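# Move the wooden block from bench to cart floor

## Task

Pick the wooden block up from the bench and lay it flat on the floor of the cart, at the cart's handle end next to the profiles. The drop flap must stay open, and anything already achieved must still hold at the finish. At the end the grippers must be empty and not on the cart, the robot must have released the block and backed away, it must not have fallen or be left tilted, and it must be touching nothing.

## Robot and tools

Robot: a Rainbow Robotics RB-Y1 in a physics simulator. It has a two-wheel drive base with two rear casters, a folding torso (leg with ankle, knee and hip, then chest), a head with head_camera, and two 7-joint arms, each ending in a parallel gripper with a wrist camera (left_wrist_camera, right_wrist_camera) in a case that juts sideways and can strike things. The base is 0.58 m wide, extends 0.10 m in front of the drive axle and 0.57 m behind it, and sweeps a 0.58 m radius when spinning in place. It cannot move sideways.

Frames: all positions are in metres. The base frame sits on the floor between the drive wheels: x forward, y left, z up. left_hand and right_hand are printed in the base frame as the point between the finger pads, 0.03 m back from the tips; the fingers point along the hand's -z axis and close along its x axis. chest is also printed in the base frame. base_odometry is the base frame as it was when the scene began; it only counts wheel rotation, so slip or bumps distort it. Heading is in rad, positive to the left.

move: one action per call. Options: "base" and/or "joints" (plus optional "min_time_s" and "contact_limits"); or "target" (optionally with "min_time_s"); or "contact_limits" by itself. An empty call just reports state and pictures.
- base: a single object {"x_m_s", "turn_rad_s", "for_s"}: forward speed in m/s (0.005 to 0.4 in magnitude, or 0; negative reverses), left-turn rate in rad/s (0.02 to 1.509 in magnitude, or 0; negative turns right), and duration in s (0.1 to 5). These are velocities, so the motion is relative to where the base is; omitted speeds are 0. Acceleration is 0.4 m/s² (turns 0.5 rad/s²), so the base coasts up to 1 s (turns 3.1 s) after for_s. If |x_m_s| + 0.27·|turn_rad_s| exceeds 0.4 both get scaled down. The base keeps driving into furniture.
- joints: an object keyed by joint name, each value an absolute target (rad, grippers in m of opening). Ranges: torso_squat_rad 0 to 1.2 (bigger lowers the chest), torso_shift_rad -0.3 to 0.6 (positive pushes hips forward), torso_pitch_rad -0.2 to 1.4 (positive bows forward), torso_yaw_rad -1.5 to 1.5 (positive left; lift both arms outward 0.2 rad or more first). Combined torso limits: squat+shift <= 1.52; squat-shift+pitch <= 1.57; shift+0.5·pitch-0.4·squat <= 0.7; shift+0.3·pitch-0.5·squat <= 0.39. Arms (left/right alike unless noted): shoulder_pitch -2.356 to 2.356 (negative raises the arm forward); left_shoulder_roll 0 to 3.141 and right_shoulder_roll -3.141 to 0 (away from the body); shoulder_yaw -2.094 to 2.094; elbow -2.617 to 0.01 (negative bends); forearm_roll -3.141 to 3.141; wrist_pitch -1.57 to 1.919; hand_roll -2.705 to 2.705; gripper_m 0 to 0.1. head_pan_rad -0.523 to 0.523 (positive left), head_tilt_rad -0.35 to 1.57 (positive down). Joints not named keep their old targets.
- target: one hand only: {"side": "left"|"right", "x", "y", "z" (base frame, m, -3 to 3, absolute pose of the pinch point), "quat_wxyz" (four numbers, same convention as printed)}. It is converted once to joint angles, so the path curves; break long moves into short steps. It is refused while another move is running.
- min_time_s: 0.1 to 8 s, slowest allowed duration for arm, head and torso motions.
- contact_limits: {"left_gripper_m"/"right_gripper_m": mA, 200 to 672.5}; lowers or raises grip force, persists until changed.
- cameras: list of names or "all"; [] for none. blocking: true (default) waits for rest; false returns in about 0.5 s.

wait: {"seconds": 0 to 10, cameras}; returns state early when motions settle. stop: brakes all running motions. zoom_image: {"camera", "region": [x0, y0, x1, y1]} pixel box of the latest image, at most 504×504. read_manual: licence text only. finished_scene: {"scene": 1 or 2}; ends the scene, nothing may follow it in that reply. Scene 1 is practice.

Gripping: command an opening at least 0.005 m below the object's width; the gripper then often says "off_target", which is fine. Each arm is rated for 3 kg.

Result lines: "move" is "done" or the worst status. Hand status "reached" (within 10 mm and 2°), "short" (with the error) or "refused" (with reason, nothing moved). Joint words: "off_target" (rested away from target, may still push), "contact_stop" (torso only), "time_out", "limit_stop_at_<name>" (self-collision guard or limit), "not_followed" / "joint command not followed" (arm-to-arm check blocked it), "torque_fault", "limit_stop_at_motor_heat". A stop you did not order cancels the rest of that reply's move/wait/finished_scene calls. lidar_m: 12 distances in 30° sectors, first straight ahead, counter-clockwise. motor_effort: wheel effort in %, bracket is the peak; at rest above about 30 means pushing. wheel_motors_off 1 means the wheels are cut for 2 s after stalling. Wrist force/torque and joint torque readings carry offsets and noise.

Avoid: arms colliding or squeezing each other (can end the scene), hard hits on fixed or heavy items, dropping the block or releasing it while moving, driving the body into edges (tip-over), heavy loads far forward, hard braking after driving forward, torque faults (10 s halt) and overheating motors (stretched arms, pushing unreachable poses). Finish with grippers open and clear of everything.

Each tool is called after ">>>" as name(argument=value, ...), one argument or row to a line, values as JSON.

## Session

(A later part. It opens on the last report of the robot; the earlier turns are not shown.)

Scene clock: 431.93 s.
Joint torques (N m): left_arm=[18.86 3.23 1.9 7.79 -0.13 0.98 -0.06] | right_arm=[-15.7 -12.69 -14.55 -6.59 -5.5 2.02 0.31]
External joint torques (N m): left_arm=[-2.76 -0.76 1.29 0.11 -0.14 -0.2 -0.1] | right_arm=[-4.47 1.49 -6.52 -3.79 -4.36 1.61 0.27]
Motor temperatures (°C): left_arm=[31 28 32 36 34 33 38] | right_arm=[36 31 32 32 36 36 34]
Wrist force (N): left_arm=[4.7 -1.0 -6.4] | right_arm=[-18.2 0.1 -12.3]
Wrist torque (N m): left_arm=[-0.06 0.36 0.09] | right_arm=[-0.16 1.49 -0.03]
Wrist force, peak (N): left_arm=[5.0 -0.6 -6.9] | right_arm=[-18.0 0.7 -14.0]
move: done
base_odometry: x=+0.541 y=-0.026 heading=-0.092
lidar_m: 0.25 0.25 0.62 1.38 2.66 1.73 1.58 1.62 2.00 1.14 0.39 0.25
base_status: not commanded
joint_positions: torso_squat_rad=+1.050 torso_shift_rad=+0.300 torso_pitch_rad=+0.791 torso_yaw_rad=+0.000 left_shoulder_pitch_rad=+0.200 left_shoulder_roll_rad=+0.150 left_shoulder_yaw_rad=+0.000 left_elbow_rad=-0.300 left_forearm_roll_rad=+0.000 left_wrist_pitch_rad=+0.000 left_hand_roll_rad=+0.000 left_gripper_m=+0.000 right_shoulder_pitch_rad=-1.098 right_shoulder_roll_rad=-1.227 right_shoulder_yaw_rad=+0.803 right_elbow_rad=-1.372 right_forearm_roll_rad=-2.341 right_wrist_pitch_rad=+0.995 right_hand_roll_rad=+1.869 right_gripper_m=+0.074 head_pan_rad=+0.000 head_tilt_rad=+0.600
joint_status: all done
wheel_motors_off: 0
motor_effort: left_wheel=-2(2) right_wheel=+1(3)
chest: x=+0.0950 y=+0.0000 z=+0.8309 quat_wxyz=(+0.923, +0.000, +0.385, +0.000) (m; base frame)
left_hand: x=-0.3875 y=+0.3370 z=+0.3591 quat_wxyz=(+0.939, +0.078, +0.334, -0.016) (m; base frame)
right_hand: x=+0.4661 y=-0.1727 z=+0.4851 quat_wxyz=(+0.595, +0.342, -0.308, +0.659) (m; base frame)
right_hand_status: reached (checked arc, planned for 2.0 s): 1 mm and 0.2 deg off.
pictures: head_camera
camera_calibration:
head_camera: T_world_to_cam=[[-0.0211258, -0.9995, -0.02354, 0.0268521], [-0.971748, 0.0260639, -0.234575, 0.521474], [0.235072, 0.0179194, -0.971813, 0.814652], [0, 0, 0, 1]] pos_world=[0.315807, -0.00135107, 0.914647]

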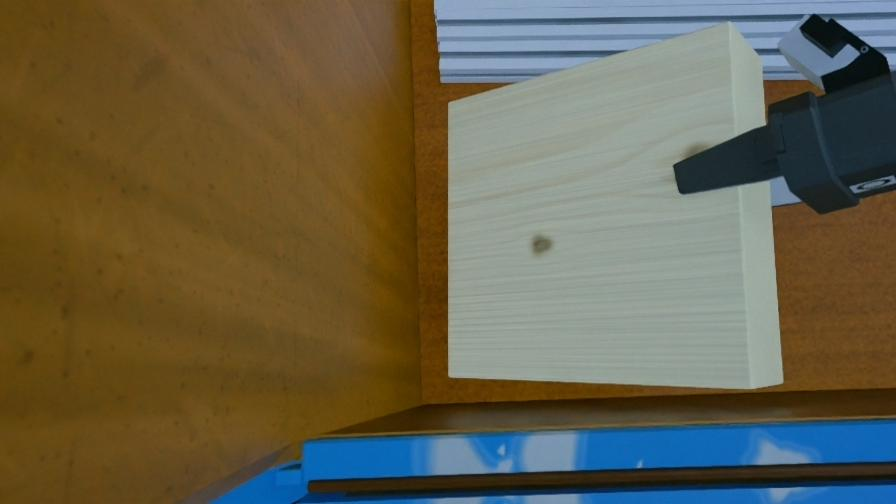

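>>> move(
  target={"side":"right","x":0.48,"y":-0.172,"z":0.466,"quat_wxyz":[0.5935,0.3431,-0.3089,0.6591]},
  min_time_s=1,
  cameras=[],
)

>>> move(
  target={"side":"right","x":0.48,"y":-0.172,"z":0.452,"quat_wxyz":[0.5935,0.3431,-0.3089,0.6591]},
  min_time_s=1,
  cameras=["head_camera"],
)

Scene clock: 435.67 s.
Joint torques (N m): left_arm=[18.96 3.16 1.86 7.79 -0.16 0.97 -0.12] | right_arm=[-19.78 -12.41 -11.2 -6.44 -5.19 2.49 0.15]
External joint torques (N m): left_arm=[-2.66 -0.83 1.25 0.1 -0.16 -0.2 -0.16] | right_arm=[-7.72 1.43 -3.63 -3.72 -4.02 1.96 0.11]
Motor temperatures (°C): left_arm=[31 28 32 36 34 33 38] | right_arm=[36 31 32 31 36 36 34]
Wrist force (N): left_arm=[4.5 -0.9 -6.3] | right_arm=[-18.4 0.2 -12.2]
Wrist torque (N m): left_arm=[-0.10 0.37 0.04] | right_arm=[-0.30 1.47 -0.05]
Wrist force, peak (N): left_arm=[5.1 -1.9 -6.8] | right_arm=[-18.9 0.0 -12.9]
move: done
base_odometry: x=+0.541 y=-0.026 heading=-0.092
lidar_m: 0.24 0.27 0.63 1.39 2.68 1.74 1.58 1.60 2.01 1.15 0.38 0.27
base_status: not commanded
joint_positions: torso_squat_rad=+1.050 torso_shift_rad=+0.300 torso_pitch_rad=+0.791 torso_yaw_rad=+0.000 left_shoulder_pitch_rad=+0.200 left_shoulder_roll_rad=+0.150 left_shoulder_yaw_rad=+0.000 left_elbow_rad=-0.300 left_forearm_roll_rad=+0.000 left_wrist_pitch_rad=+0.000 left_hand_roll_rad=+0.000 left_gripper_m=+0.000 right_shoulder_pitch_rad=-1.148 right_shoulder_roll_rad=-1.137 right_shoulder_yaw_rad=+0.817 right_elbow_rad=-1.210 right_forearm_roll_rad=-2.325 right_wrist_pitch_rad=+1.054 right_hand_roll_rad=+1.921 right_gripper_m=+0.074 head_pan_rad=+0.000 head_tilt_rad=+0.600
joint_status: all done
wheel_motors_off: 0
motor_effort: left_wheel=-2(2) right_wheel=+2(3)
chest: x=+0.0950 y=+0.0000 z=+0.8309 quat_wxyz=(+0.923, +0.000, +0.385, +0.000) (m; base frame)
left_hand: x=-0.3875 y=+0.3370 z=+0.3591 quat_wxyz=(+0.939, +0.078, +0.334, -0.016) (m; base frame)
right_hand: x=+0.4791 y=-0.1728 z=+0.4649 quat_wxyz=(+0.595, +0.342, -0.308, +0.659) (m; base frame)
right_hand_status: reached (checked arc, planned for 1.0 s): 2 mm and 0.2 deg off.
pictures: none
No camera images: "cameras" was empty.

Scene clock: 437.00 s.
Joint torques (N m): left_arm=[18.79 2.75 1.7 7.89 -0.08 0.91 -0.14] | right_arm=[-20.2 -12.15 -10.58 -6.37 -5.2 2.71 0.15]
External joint torques (N m): left_arm=[-2.83 -1.24 1.1 0.21 -0.09 -0.27 -0.18] | right_arm=[-8.07 1.48 -3.34 -3.65 -4.04 2.17 0.11]
Motor temperatures (°C): left_arm=[31 28 32 36 34 33 38] | right_arm=[36 31 32 31 37 36 34]
Wrist force (N): left_arm=[3.6 -1.1 -6.4] | right_arm=[-18.1 0.0 -12.1]
Wrist torque (N m): left_arm=[-0.05 0.26 0.03] | right_arm=[-0.22 1.46 -0.02]
Wrist force, peak (N): left_arm=[4.0 -1.3 -7.4] | right_arm=[-18.9 0.2 -12.2]
move: done
base_odometry: x=+0.541 y=-0.026 heading=-0.092
lidar_m: 0.25 0.27 0.62 1.39 2.67 1.73 1.57 1.61 1.98 1.14 0.38 0.27
base_status: not commanded
joint_positions: torso_squat_rad=+1.050 torso_shift_rad=+0.300 torso_pitch_rad=+0.791 torso_yaw_rad=+0.000 left_shoulder_pitch_rad=+0.200 left_shoulder_roll_rad=+0.150 left_shoulder_yaw_rad=+0.000 left_elbow_rad=-0.300 left_forearm_roll_rad=+0.000 left_wrist_pitch_rad=+0.000 left_hand_roll_rad=+0.000 left_gripper_m=+0.000 right_shoulder_pitch_rad=-1.152 right_shoulder_roll_rad=-1.097 right_shoulder_yaw_rad=+0.824 right_elbow_rad=-1.148 right_forearm_roll_rad=-2.319 right_wrist_pitch_rad=+1.065 right_hand_roll_rad=+1.956 right_gripper_m=+0.074 head_pan_rad=+0.000 head_tilt_rad=+0.600
joint_status: all done
wheel_motors_off: 0
motor_effort: left_wheel=+0(2) right_wheel=+0(3)
chest: x=+0.0950 y=+0.0000 z=+0.8309 quat_wxyz=(+0.923, +0.000, +0.385, +0.000) (m; base frame)
left_hand: x=-0.3875 y=+0.3370 z=+0.3591 quat_wxyz=(+0.939, +0.078, +0.334, -0.016) (m; base frame)
right_hand: x=+0.4784 y=-0.1729 z=+0.4513 quat_wxyz=(+0.595, +0.342, -0.307, +0.659) (m; base frame)
right_hand_status: reached (checked arc, planned for 1.0 s): 2 mm and 0.3 deg off.
pictures: head_camera
camera_calibration:
head_camera: T_world_to_cam=[[-0.0211258, -0.9995, -0.02354, 0.0268521], [-0.971748, 0.0260639, -0.234575, 0.521474], [0.235072, 0.0179194, -0.971813, 0.814652], [0, 0, 0, 1]] pos_world=[0.315807, -0.00135107, 0.914647]

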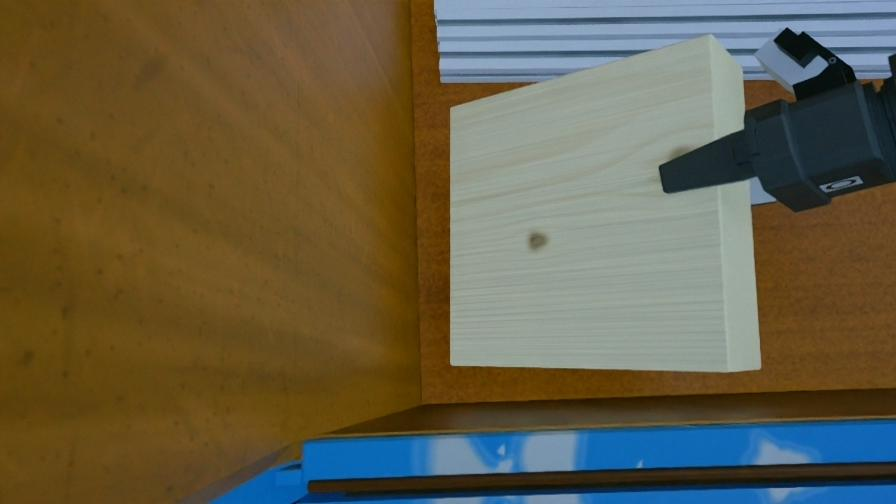

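>>> move(
  target={"side":"right","x":0.48,"y":-0.172,"z":0.44,"quat_wxyz":[0.5935,0.3431,-0.3089,0.6591]},
  min_time_s=1,
  cameras=[],
)

>>> move(
  target={"side":"right","x":0.48,"y":-0.172,"z":0.43,"quat_wxyz":[0.5935,0.3431,-0.3089,0.6591]},
  min_time_s=1,
  cameras=["head_camera"],
)

Scene clock: 439.80 s.
Joint torques (N m): left_arm=[19.04 2.82 1.72 7.86 -0.24 0.93 -0.07] | right_arm=[-6.75 -6.95 1.49 -2.99 4.49 0.95 2.06]
External joint torques (N m): left_arm=[-2.55 -1.17 1.12 0.19 -0.24 -0.24 -0.11] | right_arm=[5.58 6.48 8.45 -0.3 5.66 0.38 2.02]
Motor temperatures (°C): left_arm=[31 28 32 36 34 33 38] | right_arm=[36 31 32 31 37 36 34]
Wrist force (N): left_arm=[4.6 -0.9 -6.4] | right_arm=[3.6 -10.2 16.0]
Wrist torque (N m): left_arm=[-0.05 0.32 0.03] | right_arm=[0.13 -2.91 -1.95]
Wrist force, peak (N): left_arm=[4.6 -2.2 -7.0] | right_arm=[4.4 -12.6 20.6]
move: done
base_odometry: x=+0.541 y=-0.026 heading=-0.092
lidar_m: 0.25 0.26 0.64 1.39 2.68 1.74 1.58 1.62 1.98 1.16 0.37 0.26
base_status: not commanded
joint_positions: torso_squat_rad=+1.050 torso_shift_rad=+0.300 torso_pitch_rad=+0.790 torso_yaw_rad=+0.000 left_shoulder_pitch_rad=+0.200 left_shoulder_roll_rad=+0.150 left_shoulder_yaw_rad=+0.000 left_elbow_rad=-0.300 left_forearm_roll_rad=+0.000 left_wrist_pitch_rad=+0.000 left_hand_roll_rad=+0.000 left_gripper_m=+0.000 right_shoulder_pitch_rad=-1.163 right_shoulder_roll_rad=-1.059 right_shoulder_yaw_rad=+0.826 right_elbow_rad=-1.082 right_forearm_roll_rad=-2.318 right_wrist_pitch_rad=+1.081 right_hand_roll_rad=+1.991 right_gripper_m=+0.074 head_pan_rad=+0.000 head_tilt_rad=+0.600
joint_status: all done
wheel_motors_off: 0
motor_effort: left_wheel=-3(3) right_wheel=+0(3)
chest: x=+0.0947 y=+0.0000 z=+0.8311 quat_wxyz=(+0.923, +0.000, +0.385, +0.000) (m; base frame)
left_hand: x=-0.3873 y=+0.3370 z=+0.3588 quat_wxyz=(+0.939, +0.078, +0.334, -0.016) (m; base frame)
right_hand: x=+0.4810 y=-0.1722 z=+0.4424 quat_wxyz=(+0.595, +0.341, -0.310, +0.659) (m; base frame)
right_hand_status: reached (checked arc, planned for 1.0 s): 3 mm and 0.4 deg off.
pictures: none
No camera images: "cameras" was empty.

Scene clock: 441.13 s.
Joint torques (N m): left_arm=[18.94 3.06 1.67 7.92 -0.14 0.95 -0.06] | right_arm=[-4.88 -8.02 4.76 -1.45 6.89 0.64 2.63]
External joint torques (N m): left_arm=[-2.65 -0.94 1.06 0.25 -0.14 -0.22 -0.1] | right_arm=[7.59 5.18 11.38 1.2 8.05 0.02 2.59]
Motor temperatures (°C): left_arm=[31 28 32 36 34 33 38] | right_arm=[36 31 32 31 37 36 34]
Wrist force (N): left_arm=[4.1 -1.6 -5.7] | right_arm=[8.2 -12.7 16.9]
Wrist torque (N m): left_arm=[0.03 0.31 0.03] | right_arm=[-0.28 -4.02 -2.47]
Wrist force, peak (N): left_arm=[5.5 -1.1 -6.3] | right_arm=[8.3 -17.0 26.7]
move: done
base_odometry: x=+0.541 y=-0.026 heading=-0.092
lidar_m: 0.25 0.26 0.63 1.39 2.67 1.72 1.58 1.60 1.99 1.17 0.38 0.27
base_status: not commanded
joint_positions: torso_squat_rad=+1.050 torso_shift_rad=+0.300 torso_pitch_rad=+0.789 torso_yaw_rad=+0.000 left_shoulder_pitch_rad=+0.200 left_shoulder_roll_rad=+0.150 left_shoulder_yaw_rad=+0.000 left_elbow_rad=-0.300 left_forearm_roll_rad=+0.000 left_wrist_pitch_rad=+0.000 left_hand_roll_rad=+0.000 left_gripper_m=+0.000 right_shoulder_pitch_rad=-1.174 right_shoulder_roll_rad=-1.021 right_shoulder_yaw_rad=+0.829 right_elbow_rad=-1.017 right_forearm_roll_rad=-2.317 right_wrist_pitch_rad=+1.098 right_hand_roll_rad=+2.024 right_gripper_m=+0.075 head_pan_rad=+0.000 head_tilt_rad=+0.600
joint_status: all done
wheel_motors_off: 0
motor_effort: left_wheel=-5(5) right_wheel=+0(2)
chest: x=+0.0946 y=+0.0000 z=+0.8312 quat_wxyz=(+0.923, +0.000, +0.385, +0.000) (m; base frame)
left_hand: x=-0.3873 y=+0.3370 z=+0.3587 quat_wxyz=(+0.939, +0.078, +0.334, -0.016) (m; base frame)
right_hand: x=+0.4814 y=-0.1717 z=+0.4324 quat_wxyz=(+0.594, +0.341, -0.311, +0.659) (m; base frame)
right_hand_status: reached (checked arc, planned for 1.0 s): 3 mm and 0.4 deg off.
pictures: head_camera
camera_calibration:
head_camera: T_world_to_cam=[[-0.0212102, -0.999499, -0.0234922, 0.0268391], [-0.971432, 0.0261586, -0.235871, 0.522138], [0.236368, 0.0178182, -0.9715, 0.814775], [0, 0, 0, 1]] pos_world=[0.315205, -0.00135053, 0.915342]

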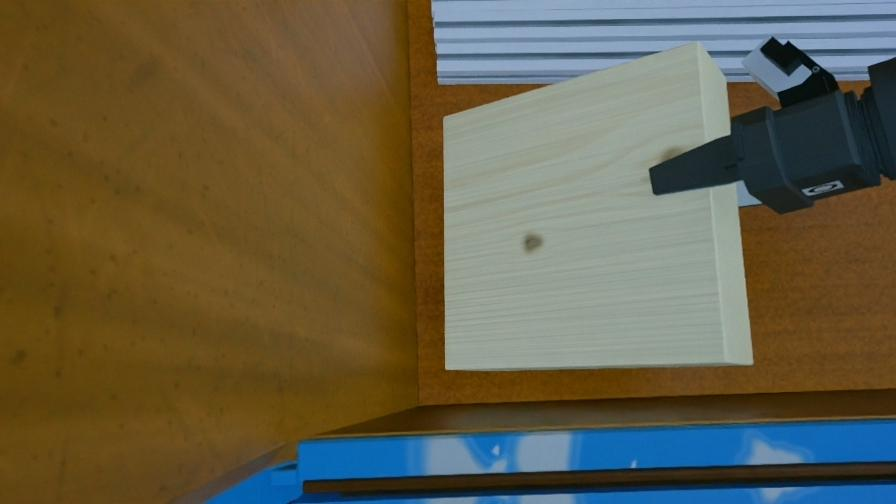

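>>> move(
  target={"side":"right","x":0.48,"y":-0.184,"z":0.434,"quat_wxyz":[0.5795,0.3716,-0.3346,0.6435]},
  min_time_s=1.5,
  cameras=["head_camera"],
)

>>> move(
  target={"side":"right","x":0.478,"y":-0.195,"z":0.419,"quat_wxyz":[0.5644,0.3993,-0.3595,0.6268]},
  min_time_s=1.5,
  cameras=["head_camera"],
)

Scene clock: 446.47 s.
Joint torques (N m): left_arm=[18.95 2.82 1.61 7.99 -0.09 0.89 0.03] | right_arm=[-19.79 -12.28 -11.44 -5.6 -5.58 3.95 0.1]
External joint torques (N m): left_arm=[-2.67 -1.17 1 0.31 -0.09 -0.28 0] | right_arm=[-7.43 1.14 -5.66 -3.33 -4.35 3.1 0.06]
Motor temperatures (°C): left_arm=[31 28 32 36 34 33 38] | right_arm=[35 31 32 31 37 36 34]
Wrist force (N): left_arm=[4.0 -1.1 -6.0] | right_arm=[-19.1 -0.3 -10.7]
Wrist torque (N m): left_arm=[-0.03 0.30 0.06] | right_arm=[-0.26 1.52 0.04]
Wrist force, peak (N): left_arm=[3.9 -1.4 -7.6] | right_arm=[8.0 -13.3 17.8]
move: done
base_odometry: x=+0.541 y=-0.026 heading=-0.092
lidar_m: 0.24 0.26 0.62 1.39 2.65 1.73 1.58 1.61 2.00 1.14 0.38 0.26
base_status: not commanded
joint_positions: torso_squat_rad=+1.050 torso_shift_rad=+0.300 torso_pitch_rad=+0.790 torso_yaw_rad=+0.000 left_shoulder_pitch_rad=+0.200 left_shoulder_roll_rad=+0.150 left_shoulder_yaw_rad=+0.000 left_elbow_rad=-0.300 left_forearm_roll_rad=+0.000 left_wrist_pitch_rad=+0.000 left_hand_roll_rad=+0.000 left_gripper_m=+0.000 right_shoulder_pitch_rad=-1.182 right_shoulder_roll_rad=-0.966 right_shoulder_yaw_rad=+0.796 right_elbow_rad=-0.835 right_forearm_roll_rad=-2.381 right_wrist_pitch_rad=+1.247 right_hand_roll_rad=+2.147 right_gripper_m=+0.074 head_pan_rad=+0.000 head_tilt_rad=+0.600
joint_status: all done
wheel_motors_off: 0
motor_effort: left_wheel=-4(5) right_wheel=+0(2)
chest: x=+0.0949 y=+0.0000 z=+0.8309 quat_wxyz=(+0.923, +0.000, +0.385, +0.000) (m; base frame)
left_hand: x=-0.3875 y=+0.3370 z=+0.3590 quat_wxyz=(+0.939, +0.078, +0.334, -0.016) (m; base frame)
right_hand: x=+0.4786 y=-0.1846 z=+0.4324 quat_wxyz=(+0.582, +0.370, -0.333, +0.643) (m; base frame)
right_hand_status: reached (checked arc, planned for 1.5 s): 2 mm and 0.4 deg off.
pictures: head_camera
camera_calibration:
head_camera: T_world_to_cam=[[-0.0211194, -0.9995, -0.023544, 0.0268541], [-0.97168, 0.0260638, -0.23486, 0.521564], [0.235356, 0.0179171, -0.971744, 0.81474], [0, 0, 0, 1]] pos_world=[0.315607, -0.00135106, 0.914846]

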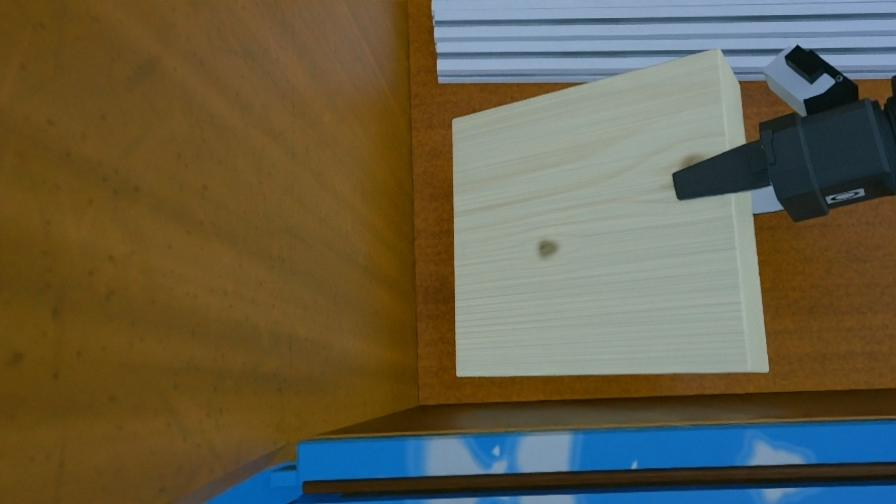

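Scene clock: 448.30 s.
Joint torques (N m): left_arm=[19.12 2.9 1.69 7.87 -0.16 0.93 -0.11] | right_arm=[-19.08 -12.82 -4.76 -3.47 -4.78 5.22 0.07]
External joint torques (N m): left_arm=[-2.49 -1.09 1.08 0.19 -0.16 -0.24 -0.15] | right_arm=[-5.67 -0.68 -2.05 -2.49 -3.68 4.04 0.03]
Motor temperatures (°C): left_arm=[31 28 32 36 34 33 38] | right_arm=[35 31 32 31 37 36 34]
Wrist force (N): left_arm=[4.6 -0.9 -6.5] | right_arm=[-20.1 0.3 -9.0]
Wrist torque (N m): left_arm=[-0.07 0.36 0.04] | right_arm=[-0.21 1.55 0.06]
Wrist force, peak (N): left_arm=[4.7 -1.7 -6.8] | right_arm=[-22.0 2.0 -10.6]
move: done
base_odometry: x=+0.541 y=-0.026 heading=-0.092
lidar_m: 0.25 0.26 0.62 1.38 2.67 1.72 1.58 1.61 2.00 1.13 0.38 0.26
base_status: not commanded
joint_positions: torso_squat_rad=+1.050 torso_shift_rad=+0.300 torso_pitch_rad=+0.791 torso_yaw_rad=+0.000 left_shoulder_pitch_rad=+0.200 left_shoulder_roll_rad=+0.150 left_shoulder_yaw_rad=+0.000 left_elbow_rad=-0.300 left_forearm_roll_rad=+0.000 left_wrist_pitch_rad=+0.000 left_hand_roll_rad=+0.000 left_gripper_m=+0.000 right_shoulder_pitch_rad=-1.328 right_shoulder_roll_rad=-0.757 right_shoulder_yaw_rad=+0.795 right_elbow_rad=-0.266 right_forearm_roll_rad=-2.399 right_wrist_pitch_rad=+1.525 right_hand_roll_rad=+2.396 right_gripper_m=+0.074 head_pan_rad=+0.000 head_tilt_rad=+0.600
joint_status: all done
wheel_motors_off: 0
motor_effort: left_wheel=-1(4) right_wheel=+1(3)
chest: x=+0.0949 y=+0.0000 z=+0.8309 quat_wxyz=(+0.923, +0.000, +0.385, +0.000) (m; base frame)
left_hand: x=-0.3875 y=+0.3369 z=+0.3590 quat_wxyz=(+0.939, +0.078, +0.334, -0.016) (m; base frame)
right_hand: x=+0.4769 y=-0.1954 z=+0.4184 quat_wxyz=(+0.570, +0.391, -0.358, +0.628) (m; base frame)
right_hand_status: reached (checked arc, as near as the solve gets, planned for 1.5 s): 1 mm and 1.2 deg off.
pictures: head_camera
camera_calibration:
head_camera: T_world_to_cam=[[-0.0211182, -0.9995, -0.0235419, 0.0268495], [-0.971703, 0.0260605, -0.234765, 0.521462], [0.235261, 0.0179179, -0.971767, 0.814694], [0, 0, 0, 1]] pos_world=[0.315607, -0.00135107, 0.914746]

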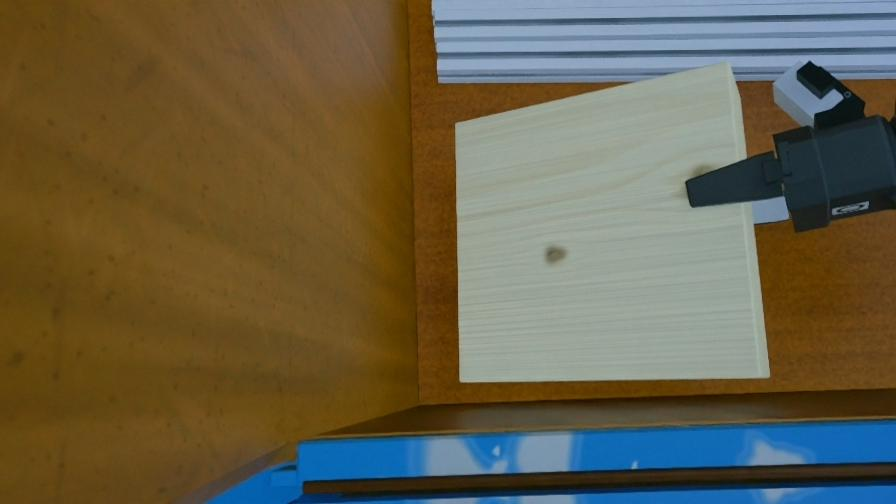

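>>> move(
  target={"side":"right","x":0.465,"y":-0.19,"z":0.46,"quat_wxyz":[0.5795,0.3716,-0.3346,0.6435]},
  min_time_s=1,
  cameras=[],
)

>>> move(
  joints={"torso_squat_rad":1.1,"torso_shift_rad":0.38,"torso_pitch_rad":0.78},
  cameras=[],
)

>>> move(
  target={"side":"right","x":0.475,"y":-0.184,"z":0.432,"quat_wxyz":[0.5795,0.3716,-0.3346,0.6435]},
  min_time_s=1,
  cameras=["head_camera"],
)

>>> move(
  target={"side":"right","x":0.475,"y":-0.195,"z":0.414,"quat_wxyz":[0.5644,0.3993,-0.3595,0.6268]},
  min_time_s=1.5,
  cameras=["head_camera"],
)

Scene clock: 457.27 s.
Joint torques (N m): left_arm=[19.06 2.61 1.75 7.83 -0.24 0.94 -0.14] | right_arm=[-16.48 -13.51 -12.85 -7.18 -6.05 3.63 -0.05]
External joint torques (N m): left_arm=[-2.55 -1.38 1.14 0.15 -0.24 -0.23 -0.18] | right_arm=[-5.37 0.84 -6 -4.64 -4.79 2.88 -0.09]
Motor temperatures (°C): left_arm=[32 28 32 36 34 33 38] | right_arm=[35 31 32 31 37 37 34]
Wrist force (N): left_arm=[3.7 -1.3 -6.0] | right_arm=[-20.0 -0.4 -10.4]
Wrist torque (N m): left_arm=[-0.02 0.28 0.00] | right_arm=[-0.29 1.58 0.03]
Wrist force, peak (N): left_arm=[4.7 -1.8 -7.0] | right_arm=[-24.1 0.3 -7.4]
move: done
base_odometry: x=+0.541 y=-0.026 heading=-0.092
lidar_m: 0.24 0.26 0.64 1.39 2.67 1.72 1.57 1.61 2.00 1.15 0.39 0.27
base_status: not commanded
joint_positions: torso_squat_rad=+1.050 torso_shift_rad=+0.300 torso_pitch_rad=+0.791 torso_yaw_rad=+0.000 left_shoulder_pitch_rad=+0.200 left_shoulder_roll_rad=+0.150 left_shoulder_yaw_rad=+0.000 left_elbow_rad=-0.300 left_forearm_roll_rad=+0.000 left_wrist_pitch_rad=+0.000 left_hand_roll_rad=+0.000 left_gripper_m=+0.000 right_shoulder_pitch_rad=-1.087 right_shoulder_roll_rad=-1.094 right_shoulder_yaw_rad=+0.759 right_elbow_rad=-1.080 right_forearm_roll_rad=-2.404 right_wrist_pitch_rad=+1.183 right_hand_roll_rad=+2.073 right_gripper_m=+0.074 head_pan_rad=+0.000 head_tilt_rad=+0.600
joint_status: all done
wheel_motors_off: 0
motor_effort: left_wheel=-1(5) right_wheel=+2(5)
chest: x=+0.0949 y=+0.0000 z=+0.8309 quat_wxyz=(+0.923, +0.000, +0.385, +0.000) (m; base frame)
left_hand: x=-0.3875 y=+0.3370 z=+0.3590 quat_wxyz=(+0.939, +0.078, +0.334, -0.016) (m; base frame)
right_hand: x=+0.4641 y=-0.1907 z=+0.4592 quat_wxyz=(+0.579, +0.374, -0.334, +0.643) (m; base frame)
right_hand_status: reached (checked arc, planned for 1.1 s): 1 mm and 0.3 deg off.
pictures: none
No camera images: "cameras" was empty.

Scene clock: 458.60 s.
Joint torques (N m): left_arm=[19.26 2.98 1.68 7.75 -0.11 0.97 -0.08] | right_arm=[-14.63 -13.22 -9.23 -5.37 -1.64 0.85 0.67]
External joint torques (N m): left_arm=[-2.16 -1.04 1.07 0.15 -0.11 -0.18 -0.12] | right_arm=[-3.34 1.14 -2.3 -2.83 -0.37 0.11 0.63]
Motor temperatures (°C): left_arm=[32 28 32 36 34 33 38] | right_arm=[35 31 32 31 37 37 34]
Wrist force (N): left_arm=[4.3 -1.2 -6.1] | right_arm=[-7.3 -2.3 1.9]
Wrist torque (N m): left_arm=[-0.05 0.33 0.04] | right_arm=[0.77 -0.60 -1.17]
Wrist force, peak (N): left_arm=[4.5 -1.1 -7.2] | right_arm=[-20.1 0.2 -10.4]
move: done
base_odometry: x=+0.541 y=-0.026 heading=-0.092
lidar_m: 0.25 0.26 0.62 1.38 2.66 1.73 1.58 1.61 2.00 4.03 0.38 0.27
base_status: not commanded
joint_positions: torso_squat_rad=+1.100 torso_shift_rad=+0.380 torso_pitch_rad=+0.780 torso_yaw_rad=+0.000 left_shoulder_pitch_rad=+0.200 left_shoulder_roll_rad=+0.150 left_shoulder_yaw_rad=+0.000 left_elbow_rad=-0.300 left_forearm_roll_rad=+0.000 left_wrist_pitch_rad=+0.000 left_hand_roll_rad=+0.000 left_gripper_m=+0.000 right_shoulder_pitch_rad=-1.088 right_shoulder_roll_rad=-1.094 right_shoulder_yaw_rad=+0.758 right_elbow_rad=-1.080 right_forearm_roll_rad=-2.405 right_wrist_pitch_rad=+1.184 right_hand_roll_rad=+2.073 right_gripper_m=+0.074 head_pan_rad=+0.000 head_tilt_rad=+0.600
joint_status: all done
wheel_motors_off: 0
motor_effort: left_wheel=-3(3) right_wheel=+2(4)
chest: x=+0.1075 y=+0.0000 z=+0.7953 quat_wxyz=(+0.925, +0.000, +0.380, +0.000) (m; base frame)
left_hand: x=-0.3701 y=+0.3370 z=+0.3185 quat_wxyz=(+0.941, +0.078, +0.330, -0.015) (m; base frame)
right_hand: x=+0.4808 y=-0.1903 z=+0.4280 quat_wxyz=(+0.577, +0.371, -0.337, +0.645) (m; base frame)
pictures: none
No camera images: "cameras" was empty.

Scene clock: 459.93 s.
Joint torques (N m): left_arm=[18.64 2.73 1.87 7.77 -0.12 0.87 -0.05] | right_arm=[-14.88 -15.47 -9.9 -7.79 -5.7 3.27 -0.44]
External joint torques (N m): left_arm=[-2.78 -1.28 1.26 0.17 -0.12 -0.28 -0.09] | right_arm=[-3.87 -1.2 -2.78 -5.1 -4.44 2.56 -0.48]
Motor temperatures (°C): left_arm=[32 28 32 36 34 33 38] | right_arm=[35 31 32 31 37 37 34]
Wrist force (N): left_arm=[3.7 -1.2 -6.2] | right_arm=[-18.7 -0.2 -11.2]
Wrist torque (N m): left_arm=[-0.06 0.26 0.04] | right_arm=[-0.17 1.66 0.06]
Wrist force, peak (N): left_arm=[5.0 -0.5 -6.6] | right_arm=[-19.4 -0.5 -11.3]
move: done
base_odometry: x=+0.541 y=-0.026 heading=-0.092
lidar_m: 0.25 0.26 0.63 1.38 2.67 1.75 1.59 1.62 1.99 4.03 0.38 0.27
base_status: not commanded
joint_positions: torso_squat_rad=+1.100 torso_shift_rad=+0.380 torso_pitch_rad=+0.781 torso_yaw_rad=+0.000 left_shoulder_pitch_rad=+0.200 left_shoulder_roll_rad=+0.150 left_shoulder_yaw_rad=+0.000 left_elbow_rad=-0.300 left_forearm_roll_rad=+0.000 left_wrist_pitch_rad=+0.000 left_hand_roll_rad=+0.000 left_gripper_m=+0.000 right_shoulder_pitch_rad=-1.066 right_shoulder_roll_rad=-1.116 right_shoulder_yaw_rad=+0.760 right_elbow_rad=-1.151 right_forearm_roll_rad=-2.405 right_wrist_pitch_rad=+1.147 right_hand_roll_rad=+2.041 right_gripper_m=+0.074 head_pan_rad=+0.000 head_tilt_rad=+0.600
joint_status: all done
wheel_motors_off: 0
motor_effort: left_wheel=-1(3) right_wheel=+1(3)
chest: x=+0.1076 y=+0.0000 z=+0.7952 quat_wxyz=(+0.925, +0.000, +0.380, +0.000) (m; base frame)
left_hand: x=-0.3701 y=+0.3370 z=+0.3185 quat_wxyz=(+0.941, +0.078, +0.330, -0.015) (m; base frame)
right_hand: x=+0.4743 y=-0.1844 z=+0.4310 quat_wxyz=(+0.579, +0.373, -0.334, +0.643) (m; base frame)
right_hand_status: reached (checked arc, planned for 1.0 s): 1 mm and 0.2 deg off.
pictures: head_camera
camera_calibration:
head_camera: T_world_to_cam=[[-0.0208832, -0.9995, -0.0237553, 0.0264244], [-0.969289, 0.026064, -0.24454, 0.532983], [0.245037, 0.017919, -0.969348, 0.774074], [0, 0, 0, 1]] pos_world=[0.32749, -0.00135107, 0.881311]

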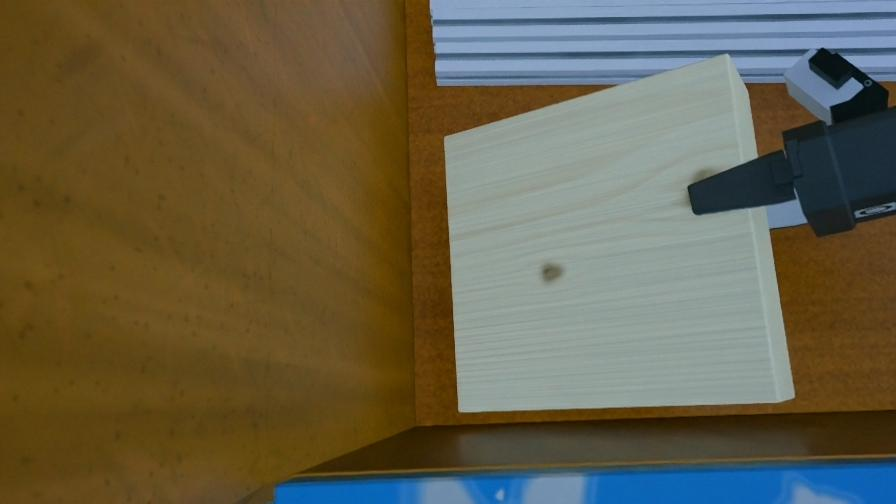

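Scene clock: 461.77 s.
Joint torques (N m): left_arm=[18.88 2.91 1.82 7.75 -0.11 1.05 -0.17] | right_arm=[-16.87 -12.92 -9.93 -5.84 -5.62 4.37 0.15]
External joint torques (N m): left_arm=[-2.55 -1.1 1.21 0.14 -0.11 -0.11 -0.2] | right_arm=[-5.73 1.17 -4.03 -3.57 -4.35 3.42 0.11]
Motor temperatures (°C): left_arm=[32 28 32 36 34 33 38] | right_arm=[35 31 32 31 37 37 34]
Wrist force (N): left_arm=[4.0 -1.3 -6.7] | right_arm=[-19.4 -0.6 -9.1]
Wrist torque (N m): left_arm=[-0.03 0.29 0.06] | right_arm=[-0.26 1.72 0.10]
Wrist force, peak (N): left_arm=[4.4 -1.2 -7.1] | right_arm=[-19.6 -1.6 -10.3]
move: done
base_odometry: x=+0.541 y=-0.026 heading=-0.092
lidar_m: 0.25 0.25 0.62 1.38 2.66 1.73 1.58 1.61 1.99 4.01 0.39 0.26
base_status: not commanded
joint_positions: torso_squat_rad=+1.100 torso_shift_rad=+0.380 torso_pitch_rad=+0.781 torso_yaw_rad=+0.000 left_shoulder_pitch_rad=+0.200 left_shoulder_roll_rad=+0.150 left_shoulder_yaw_rad=+0.000 left_elbow_rad=-0.300 left_forearm_roll_rad=+0.000 left_wrist_pitch_rad=+0.000 left_hand_roll_rad=+0.000 left_gripper_m=+0.000 right_shoulder_pitch_rad=-1.097 right_shoulder_roll_rad=-1.003 right_shoulder_yaw_rad=+0.748 right_elbow_rad=-0.884 right_forearm_roll_rad=-2.448 right_wrist_pitch_rad=+1.305 right_hand_roll_rad=+2.191 right_gripper_m=+0.074 head_pan_rad=+0.000 head_tilt_rad=+0.600
joint_status: all done
wheel_motors_off: 0
motor_effort: left_wheel=-1(3) right_wheel=+2(3)
chest: x=+0.1076 y=+0.0000 z=+0.7952 quat_wxyz=(+0.925, +0.000, +0.380, +0.000) (m; base frame)
left_hand: x=-0.3701 y=+0.3370 z=+0.3185 quat_wxyz=(+0.941, +0.078, +0.330, -0.015) (m; base frame)
right_hand: x=+0.4737 y=-0.1953 z=+0.4136 quat_wxyz=(+0.568, +0.396, -0.358, +0.627) (m; base frame)
right_hand_status: reached (checked arc, planned for 1.5 s): 1 mm and 0.6 deg off.
pictures: head_camera
camera_calibration:
head_camera: T_world_to_cam=[[-0.0208845, -0.9995, -0.0237556, 0.0264251], [-0.969289, 0.0260653, -0.24454, 0.532983], [0.245037, 0.0179189, -0.969348, 0.774074], [0, 0, 0, 1]] pos_world=[0.32749, -0.00135106, 0.881311]

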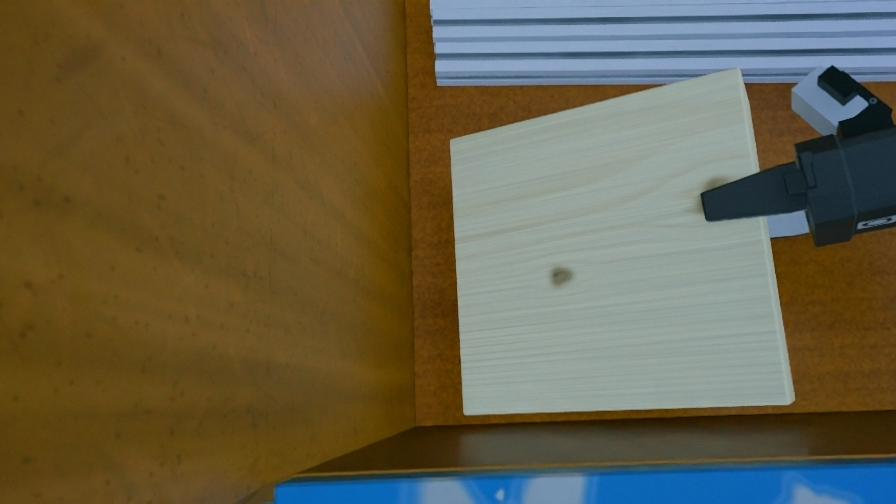

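>>> move(
  target={"side":"right","x":0.475,"y":-0.197,"z":0.406,"quat_wxyz":[0.5644,0.3993,-0.3595,0.6268]},
  min_time_s=1,
  cameras=[],
)

>>> move(
  joints={"right_gripper_m":0.08},
  cameras=["head_camera"],
)

Scene clock: 464.53 s.
Joint torques (N m): left_arm=[19.01 3.06 1.62 7.8 -0.19 0.9 -0.04] | right_arm=[-11.78 -13.51 -1.76 -0.66 3 -1.55 2.31]
External joint torques (N m): left_arm=[-2.41 -0.96 1.01 0.19 -0.19 -0.26 -0.07] | right_arm=[-0.41 0.39 3.74 1.48 4.27 -2.56 2.26]
Motor temperatures (°C): left_arm=[32 28 32 36 34 33 38] | right_arm=[35 31 32 31 37 37 34]
Wrist force (N): left_arm=[3.4 -0.9 -6.3] | right_arm=[2.0 -4.0 7.1]
Wrist torque (N m): left_arm=[-0.08 0.21 0.03] | right_arm=[0.55 -2.86 -2.15]
Wrist force, peak (N): left_arm=[4.3 -2.2 -6.6] | right_arm=[-20.5 -0.3 -9.8]
move: done
base_odometry: x=+0.541 y=-0.026 heading=-0.092
lidar_m: 0.25 0.27 0.63 1.39 2.67 1.74 1.58 1.60 2.00 4.02 0.38 0.27
base_status: not commanded
joint_positions: torso_squat_rad=+1.100 torso_shift_rad=+0.380 torso_pitch_rad=+0.780 torso_yaw_rad=+0.000 left_shoulder_pitch_rad=+0.200 left_shoulder_roll_rad=+0.150 left_shoulder_yaw_rad=+0.000 left_elbow_rad=-0.300 left_forearm_roll_rad=+0.000 left_wrist_pitch_rad=+0.000 left_hand_roll_rad=+0.000 left_gripper_m=+0.000 right_shoulder_pitch_rad=-1.120 right_shoulder_roll_rad=-0.967 right_shoulder_yaw_rad=+0.753 right_elbow_rad=-0.801 right_forearm_roll_rad=-2.444 right_wrist_pitch_rad=+1.342 right_hand_roll_rad=+2.224 right_gripper_m=+0.074 head_pan_rad=+0.000 head_tilt_rad=+0.600
joint_status: all done
wheel_motors_off: 0
motor_effort: left_wheel=-1(2) right_wheel=+1(2)
chest: x=+0.1075 y=+0.0000 z=+0.7953 quat_wxyz=(+0.925, +0.000, +0.380, +0.000) (m; base frame)
left_hand: x=-0.3700 y=+0.3370 z=+0.3184 quat_wxyz=(+0.941, +0.078, +0.329, -0.015) (m; base frame)
right_hand: x=+0.4747 y=-0.1965 z=+0.4072 quat_wxyz=(+0.566, +0.397, -0.360, +0.626) (m; base frame)
right_hand_status: reached (checked arc, planned for 1.0 s): 1 mm and 0.3 deg off.
pictures: none
No camera images: "cameras" was empty.

Scene clock: 465.03 s.
Joint torques (N m): left_arm=[19.01 2.72 1.8 7.8 -0.15 0.9 -0.23] | right_arm=[-12.83 -13.49 -5.03 -2.69 -2.17 1.99 0.31]
External joint torques (N m): left_arm=[-2.41 -1.29 1.19 0.2 -0.15 -0.26 -0.26] | right_arm=[-1.47 0.41 0.46 -0.57 -0.91 0.99 0.27]
Motor temperatures (°C): left_arm=[32 28 32 36 34 33 38] | right_arm=[35 31 32 31 37 37 34]
Wrist force (N): left_arm=[4.0 -1.5 -6.1] | right_arm=[-10.1 -0.8 -4.5]
Wrist torque (N m): left_arm=[-0.02 0.28 0.09] | right_arm=[-0.08 -0.14 -0.12]
Wrist force, peak (N): left_arm=[4.4 -1.2 -6.6] | right_arm=[-11.5 -0.5 -5.3]
move: done
base_odometry: x=+0.541 y=-0.026 heading=-0.092
lidar_m: 0.24 0.26 0.64 1.39 2.68 1.73 1.58 1.61 1.99 4.02 0.37 0.27
base_status: not commanded
joint_positions: torso_squat_rad=+1.100 torso_shift_rad=+0.380 torso_pitch_rad=+0.780 torso_yaw_rad=+0.000 left_shoulder_pitch_rad=+0.200 left_shoulder_roll_rad=+0.150 left_shoulder_yaw_rad=+0.000 left_elbow_rad=-0.300 left_forearm_roll_rad=+0.000 left_wrist_pitch_rad=+0.000 left_hand_roll_rad=+0.000 left_gripper_m=+0.000 right_shoulder_pitch_rad=-1.120 right_shoulder_roll_rad=-0.967 right_shoulder_yaw_rad=+0.754 right_elbow_rad=-0.800 right_forearm_roll_rad=-2.443 right_wrist_pitch_rad=+1.341 right_hand_roll_rad=+2.225 right_gripper_m=+0.080 head_pan_rad=+0.000 head_tilt_rad=+0.600
joint_status: all done
wheel_motors_off: 0
motor_effort: left_wheel=-2(2) right_wheel=+2(3)
chest: x=+0.1075 y=+0.0000 z=+0.7953 quat_wxyz=(+0.925, +0.000, +0.380, +0.000) (m; base frame)
left_hand: x=-0.3701 y=+0.3370 z=+0.3184 quat_wxyz=(+0.941, +0.078, +0.329, -0.015) (m; base frame)
right_hand: x=+0.4744 y=-0.1968 z=+0.4065 quat_wxyz=(+0.566, +0.397, -0.359, +0.627) (m; base frame)
pictures: head_camera
camera_calibration:
head_camera: T_world_to_cam=[[-0.0208766, -0.9995, -0.023759, 0.0264237], [-0.969217, 0.0260638, -0.244824, 0.533039], [0.24532, 0.0179166, -0.969277, 0.774063], [0, 0, 0, 1]] pos_world=[0.327289, -0.00135106, 0.88141]

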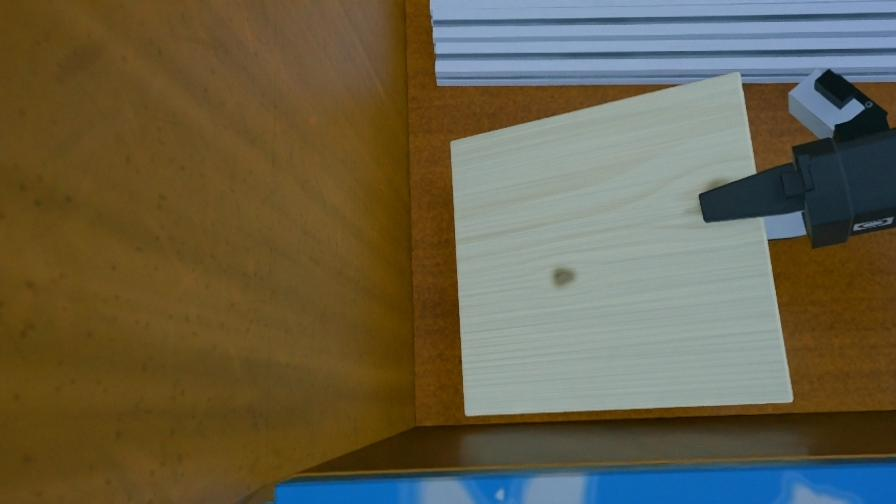

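>>> move(
  target={"side":"right","x":0.474,"y":-0.207,"z":0.387,"quat_wxyz":[0.5852,0.3602,-0.3244,0.6498]},
  min_time_s=1.5,
  cameras=["head_camera"],
)

>>> move(
  joints={"right_gripper_m":0.09},
  cameras=[],
)

>>> move(
  target={"side":"right","x":0.474,"y":-0.2207,"z":0.367,"quat_wxyz":[0.6014,0.3258,-0.2934,0.6678]},
  min_time_s=1.5,
  cameras=["head_camera"],
)

Scene clock: 470.73 s.
Joint torques (N m): left_arm=[18.64 2.8 1.77 7.85 -0.16 0.91 -0.1] | right_arm=[-7.27 -13.02 1.11 -0.44 4.34 -2.42 0.12]
External joint torques (N m): left_arm=[-2.77 -1.22 1.16 0.25 -0.16 -0.24 -0.13] | right_arm=[4.04 1.08 6.84 1.58 5.52 -3.3 0.08]
Motor temperatures (°C): left_arm=[32 28 32 36 34 33 38] | right_arm=[35 31 32 31 37 37 34]
Wrist force (N): left_arm=[4.1 -1.8 -5.8] | right_arm=[6.2 -2.9 14.2]
Wrist torque (N m): left_arm=[0.00 0.32 0.07] | right_arm=[-0.01 -4.15 -0.46]
Wrist force, peak (N): left_arm=[5.0 -0.6 -6.8] | right_arm=[6.5 -2.3 14.5]
move: done
base_odometry: x=+0.541 y=-0.026 heading=-0.092
lidar_m: 0.25 0.25 0.63 1.38 2.67 1.74 1.57 1.61 2.00 4.03 0.37 0.27
base_status: not commanded
joint_positions: torso_squat_rad=+1.100 torso_shift_rad=+0.380 torso_pitch_rad=+0.780 torso_yaw_rad=+0.000 left_shoulder_pitch_rad=+0.200 left_shoulder_roll_rad=+0.150 left_shoulder_yaw_rad=+0.000 left_elbow_rad=-0.300 left_forearm_roll_rad=+0.000 left_wrist_pitch_rad=+0.000 left_hand_roll_rad=+0.000 left_gripper_m=+0.000 right_shoulder_pitch_rad=-1.118 right_shoulder_roll_rad=-0.996 right_shoulder_yaw_rad=+0.786 right_elbow_rad=-0.854 right_forearm_roll_rad=-2.379 right_wrist_pitch_rad=+1.243 right_hand_roll_rad=+2.187 right_gripper_m=+0.081 head_pan_rad=+0.000 head_tilt_rad=+0.600
joint_status: all done
wheel_motors_off: 0
motor_effort: left_wheel=-2(3) right_wheel=+2(3)
chest: x=+0.1073 y=+0.0000 z=+0.7954 quat_wxyz=(+0.925, +0.000, +0.380, +0.000) (m; base frame)
left_hand: x=-0.3700 y=+0.3370 z=+0.3183 quat_wxyz=(+0.941, +0.078, +0.329, -0.015) (m; base frame)
right_hand: x=+0.4750 y=-0.2066 z=+0.3884 quat_wxyz=(+0.585, +0.360, -0.326, +0.650) (m; base frame)
right_hand_status: reached (checked arc, planned for 1.5 s): 2 mm and 0.2 deg off.
pictures: head_camera
camera_calibration:
head_camera: T_world_to_cam=[[-0.020984, -0.999499, -0.0236987, 0.0264091], [-0.969084, 0.0261626, -0.245339, 0.533328], [0.245836, 0.0178179, -0.969148, 0.774119], [0, 0, 0, 1]] pos_world=[0.327088, -0.00135052, 0.881708]

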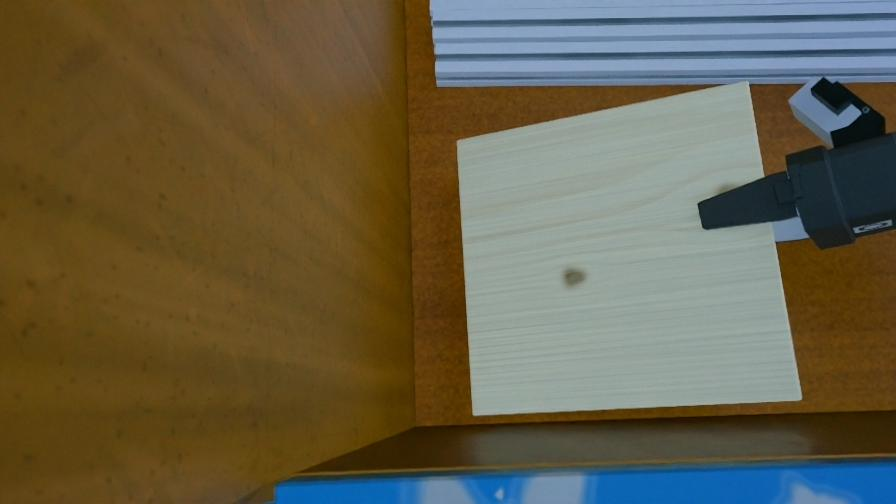

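Scene clock: 471.30 s.
Joint torques (N m): left_arm=[18.72 2.93 1.55 7.7 -0.1 0.92 -0.07] | right_arm=[-11.38 -13.22 -5.42 -2.76 -2.08 1.96 -0.07]
External joint torques (N m): left_arm=[-2.7 -1.09 0.94 0.09 -0.1 -0.24 -0.11] | right_arm=[-0.09 0.88 0.29 -0.75 -0.92 1.08 -0.11]
Motor temperatures (°C): left_arm=[32 28 32 36 34 33 38] | right_arm=[35 31 32 31 37 37 34]
Wrist force (N): left_arm=[4.2 -0.8 -5.9] | right_arm=[-11.4 -0.9 -6.3]
Wrist torque (N m): left_arm=[-0.09 0.32 0.01] | right_arm=[-0.14 -0.27 -0.09]
Wrist force, peak (N): left_arm=[4.8 -1.1 -6.9] | right_arm=[4.4 -2.1 15.5]
move: done
base_odometry: x=+0.541 y=-0.026 heading=-0.092
lidar_m: 0.25 0.26 0.64 1.39 2.67 1.72 1.59 1.60 1.99 4.02 0.37 0.27
base_status: not commanded
joint_positions: torso_squat_rad=+1.100 torso_shift_rad=+0.380 torso_pitch_rad=+0.780 torso_yaw_rad=+0.000 left_shoulder_pitch_rad=+0.200 left_shoulder_roll_rad=+0.150 left_shoulder_yaw_rad=+0.000 left_elbow_rad=-0.300 left_forearm_roll_rad=+0.000 left_wrist_pitch_rad=+0.000 left_hand_roll_rad=+0.000 left_gripper_m=+0.000 right_shoulder_pitch_rad=-1.117 right_shoulder_roll_rad=-0.996 right_shoulder_yaw_rad=+0.788 right_elbow_rad=-0.854 right_forearm_roll_rad=-2.378 right_wrist_pitch_rad=+1.242 right_hand_roll_rad=+2.187 right_gripper_m=+0.090 head_pan_rad=+0.000 head_tilt_rad=+0.600
joint_status: all done
wheel_motors_off: 0
motor_effort: left_wheel=-1(3) right_wheel=+1(3)
chest: x=+0.1075 y=+0.0000 z=+0.7953 quat_wxyz=(+0.925, +0.000, +0.380, +0.000) (m; base frame)
left_hand: x=-0.3700 y=+0.3370 z=+0.3184 quat_wxyz=(+0.941, +0.078, +0.329, -0.015) (m; base frame)
right_hand: x=+0.4741 y=-0.2072 z=+0.3870 quat_wxyz=(+0.585, +0.360, -0.325, +0.650) (m; base frame)
pictures: none
No camera images: "cameras" was empty.

Scene clock: 473.13 s.
Joint torques (N m): left_arm=[18.85 3.04 1.7 7.84 -0.23 0.97 -0.09] | right_arm=[-16.27 -16.12 -5.26 -4.19 -2.2 1.59 -0.27]
External joint torques (N m): left_arm=[-2.57 -0.98 1.09 0.24 -0.23 -0.19 -0.12] | right_arm=[-5.06 -1.86 0.42 -2.4 -1.14 0.81 -0.31]
Motor temperatures (°C): left_arm=[32 28 32 36 34 33 38] | right_arm=[35 31 32 31 36 37 34]
Wrist force (N): left_arm=[3.8 -1.5 -6.3] | right_arm=[-11.1 0.6 -7.5]
Wrist torque (N m): left_arm=[-0.03 0.26 0.05] | right_arm=[-0.10 -0.12 -0.15]
Wrist force, peak (N): left_arm=[4.9 -1.0 -6.7] | right_arm=[-11.3 -0.3 -8.0]
move: done
base_odometry: x=+0.541 y=-0.026 heading=-0.092
lidar_m: 0.25 0.27 0.62 1.38 2.68 1.71 1.58 1.61 1.99 4.04 0.37 0.27
base_status: not commanded
joint_positions: torso_squat_rad=+1.100 torso_shift_rad=+0.380 torso_pitch_rad=+0.780 torso_yaw_rad=+0.000 left_shoulder_pitch_rad=+0.200 left_shoulder_roll_rad=+0.150 left_shoulder_yaw_rad=+0.000 left_elbow_rad=-0.300 left_forearm_roll_rad=+0.000 left_wrist_pitch_rad=+0.000 left_hand_roll_rad=+0.000 left_gripper_m=+0.000 right_shoulder_pitch_rad=-1.120 right_shoulder_roll_rad=-1.008 right_shoulder_yaw_rad=+0.821 right_elbow_rad=-0.864 right_forearm_roll_rad=-2.316 right_wrist_pitch_rad=+1.168 right_hand_roll_rad=+2.163 right_gripper_m=+0.090 head_pan_rad=+0.000 head_tilt_rad=+0.600
joint_status: all done
wheel_motors_off: 0
motor_effort: left_wheel=-2(2) right_wheel=+1(2)
chest: x=+0.1075 y=+0.0000 z=+0.7953 quat_wxyz=(+0.925, +0.000, +0.380, +0.000) (m; base frame)
left_hand: x=-0.3700 y=+0.3370 z=+0.3184 quat_wxyz=(+0.941, +0.078, +0.329, -0.015) (m; base frame)
right_hand: x=+0.4734 y=-0.2209 z=+0.3665 quat_wxyz=(+0.602, +0.326, -0.293, +0.668) (m; base frame)
right_hand_status: reached (checked arc, planned for 1.5 s): 1 mm and 0.1 deg off.
pictures: head_camera
camera_calibration:
head_camera: T_world_to_cam=[[-0.0208766, -0.9995, -0.023759, 0.0264237], [-0.969217, 0.0260638, -0.244824, 0.533039], [0.24532, 0.0179166, -0.969277, 0.774063], [0, 0, 0, 1]] pos_world=[0.327289, -0.00135106, 0.88141]

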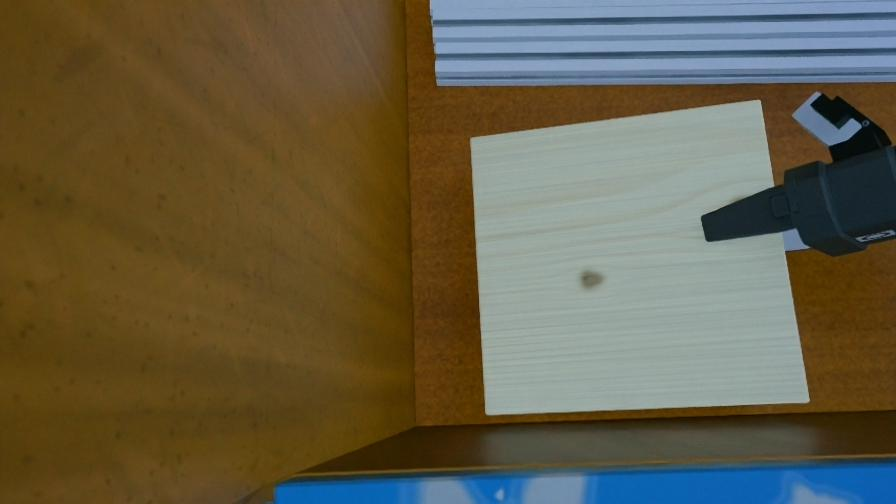

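>>> move(
  joints={"right_gripper_m":0.1},
  cameras=[],
)

>>> move(
  target={"side":"right","x":0.474,"y":-0.238,"z":0.3575,"quat_wxyz":[0.6182,0.2844,-0.2560,0.6866]},
  min_time_s=1.5,
  cameras=["head_camera"],
)

Scene clock: 475.77 s.
Joint torques (N m): left_arm=[19.01 3.08 1.8 7.67 -0.08 0.9 -0.05] | right_arm=[-16.05 -16.2 -5.65 -3.95 -2.41 1.58 -0.2]
External joint torques (N m): left_arm=[-2.41 -0.94 1.19 0.07 -0.08 -0.26 -0.08] | right_arm=[-4.85 -1.94 0.04 -2.15 -1.36 0.8 -0.24]
Motor temperatures (°C): left_arm=[32 28 32 36 34 33 38] | right_arm=[35 31 32 31 36 37 34]
Wrist force (N): left_arm=[4.0 -1.2 -6.4] | right_arm=[-10.8 0.1 -7.8]
Wrist torque (N m): left_arm=[-0.06 0.32 0.05] | right_arm=[-0.06 -0.16 -0.14]
Wrist force, peak (N): left_arm=[4.4 -1.5 -7.0] | right_arm=[-11.6 0.7 -8.1]
move: done
base_odometry: x=+0.541 y=-0.026 heading=-0.092
lidar_m: 0.25 0.27 0.63 1.39 2.67 1.74 1.58 1.61 1.99 4.02 0.37 0.27
base_status: not commanded
joint_positions: torso_squat_rad=+1.100 torso_shift_rad=+0.380 torso_pitch_rad=+0.780 torso_yaw_rad=+0.000 left_shoulder_pitch_rad=+0.200 left_shoulder_roll_rad=+0.150 left_shoulder_yaw_rad=+0.000 left_elbow_rad=-0.300 left_forearm_roll_rad=+0.000 left_wrist_pitch_rad=+0.000 left_hand_roll_rad=+0.000 left_gripper_m=+0.000 right_shoulder_pitch_rad=-1.120 right_shoulder_roll_rad=-1.008 right_shoulder_yaw_rad=+0.821 right_elbow_rad=-0.864 right_forearm_roll_rad=-2.316 right_wrist_pitch_rad=+1.168 right_hand_roll_rad=+2.163 right_gripper_m=+0.099 head_pan_rad=+0.000 head_tilt_rad=+0.600
joint_status: all done
wheel_motors_off: 0
motor_effort: left_wheel=-2(2) right_wheel=+0(2)
chest: x=+0.1075 y=+0.0000 z=+0.7953 quat_wxyz=(+0.925, +0.000, +0.380, +0.000) (m; base frame)
left_hand: x=-0.3700 y=+0.3370 z=+0.3184 quat_wxyz=(+0.941, +0.078, +0.329, -0.015) (m; base frame)
right_hand: x=+0.4734 y=-0.2209 z=+0.3665 quat_wxyz=(+0.602, +0.326, -0.293, +0.668) (m; base frame)
pictures: none
No camera images: "cameras" was empty.

Scene clock: 477.60 s.
Joint torques (N m): left_arm=[18.73 2.77 1.82 7.71 -0.21 0.94 -0.08] | right_arm=[-9.84 -16.45 -4.73 -2.2 -0.85 0.54 -0.33]
External joint torques (N m): left_arm=[-2.69 -1.25 1.21 0.11 -0.21 -0.22 -0.12] | right_arm=[1.19 -1.74 1.39 -0.55 0.08 -0.05 -0.37]
Motor temperatures (°C): left_arm=[32 28 32 36 34 33 38] | right_arm=[35 31 32 31 36 37 34]
Wrist force (N): left_arm=[4.5 -0.4 -5.6] | right_arm=[-3.4 0.4 -4.1]
Wrist torque (N m): left_arm=[-0.11 0.38 0.06] | right_arm=[-0.09 -0.03 -0.08]
Wrist force, peak (N): left_arm=[4.8 -1.2 -7.1] | right_arm=[-11.3 0.8 -8.6]
move: done
base_odometry: x=+0.541 y=-0.026 heading=-0.092
lidar_m: 0.25 0.26 0.64 1.39 2.68 1.73 1.58 1.61 1.99 4.04 0.39 0.26
base_status: not commanded
joint_positions: torso_squat_rad=+1.100 torso_shift_rad=+0.380 torso_pitch_rad=+0.780 torso_yaw_rad=+0.000 left_shoulder_pitch_rad=+0.200 left_shoulder_roll_rad=+0.150 left_shoulder_yaw_rad=+0.000 left_elbow_rad=-0.300 left_forearm_roll_rad=+0.000 left_wrist_pitch_rad=+0.000 left_hand_roll_rad=+0.000 left_gripper_m=+0.000 right_shoulder_pitch_rad=-1.113 right_shoulder_roll_rad=-1.071 right_shoulder_yaw_rad=+0.861 right_elbow_rad=-0.968 right_forearm_roll_rad=-2.244 right_wrist_pitch_rad=+1.061 right_hand_roll_rad=+2.078 right_gripper_m=+0.099 head_pan_rad=+0.000 head_tilt_rad=+0.600
joint_status: all done
wheel_motors_off: 0
motor_effort: left_wheel=-1(2) right_wheel=-1(3)
chest: x=+0.1075 y=+0.0000 z=+0.7953 quat_wxyz=(+0.925, +0.000, +0.380, +0.000) (m; base frame)
left_hand: x=-0.3700 y=+0.3370 z=+0.3184 quat_wxyz=(+0.941, +0.078, +0.329, -0.015) (m; base frame)
right_hand: x=+0.4742 y=-0.2377 z=+0.3577 quat_wxyz=(+0.618, +0.285, -0.257, +0.686) (m; base frame)
right_hand_status: reached (checked arc, planned for 1.5 s): 0 mm and 0.1 deg off.
pictures: head_camera
camera_calibration:
head_camera: T_world_to_cam=[[-0.0208953, -0.999502, -0.0236649, 0.0263495], [-0.969211, 0.0260593, -0.244848, 0.533084], [0.245343, 0.0178201, -0.969273, 0.774149], [0, 0, 0, 1]] pos_world=[0.327289, -0.00135083, 0.88151]

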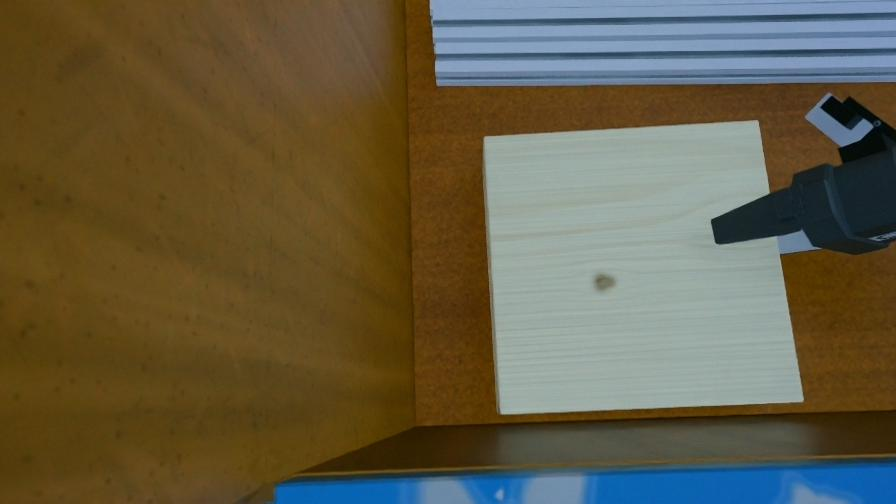

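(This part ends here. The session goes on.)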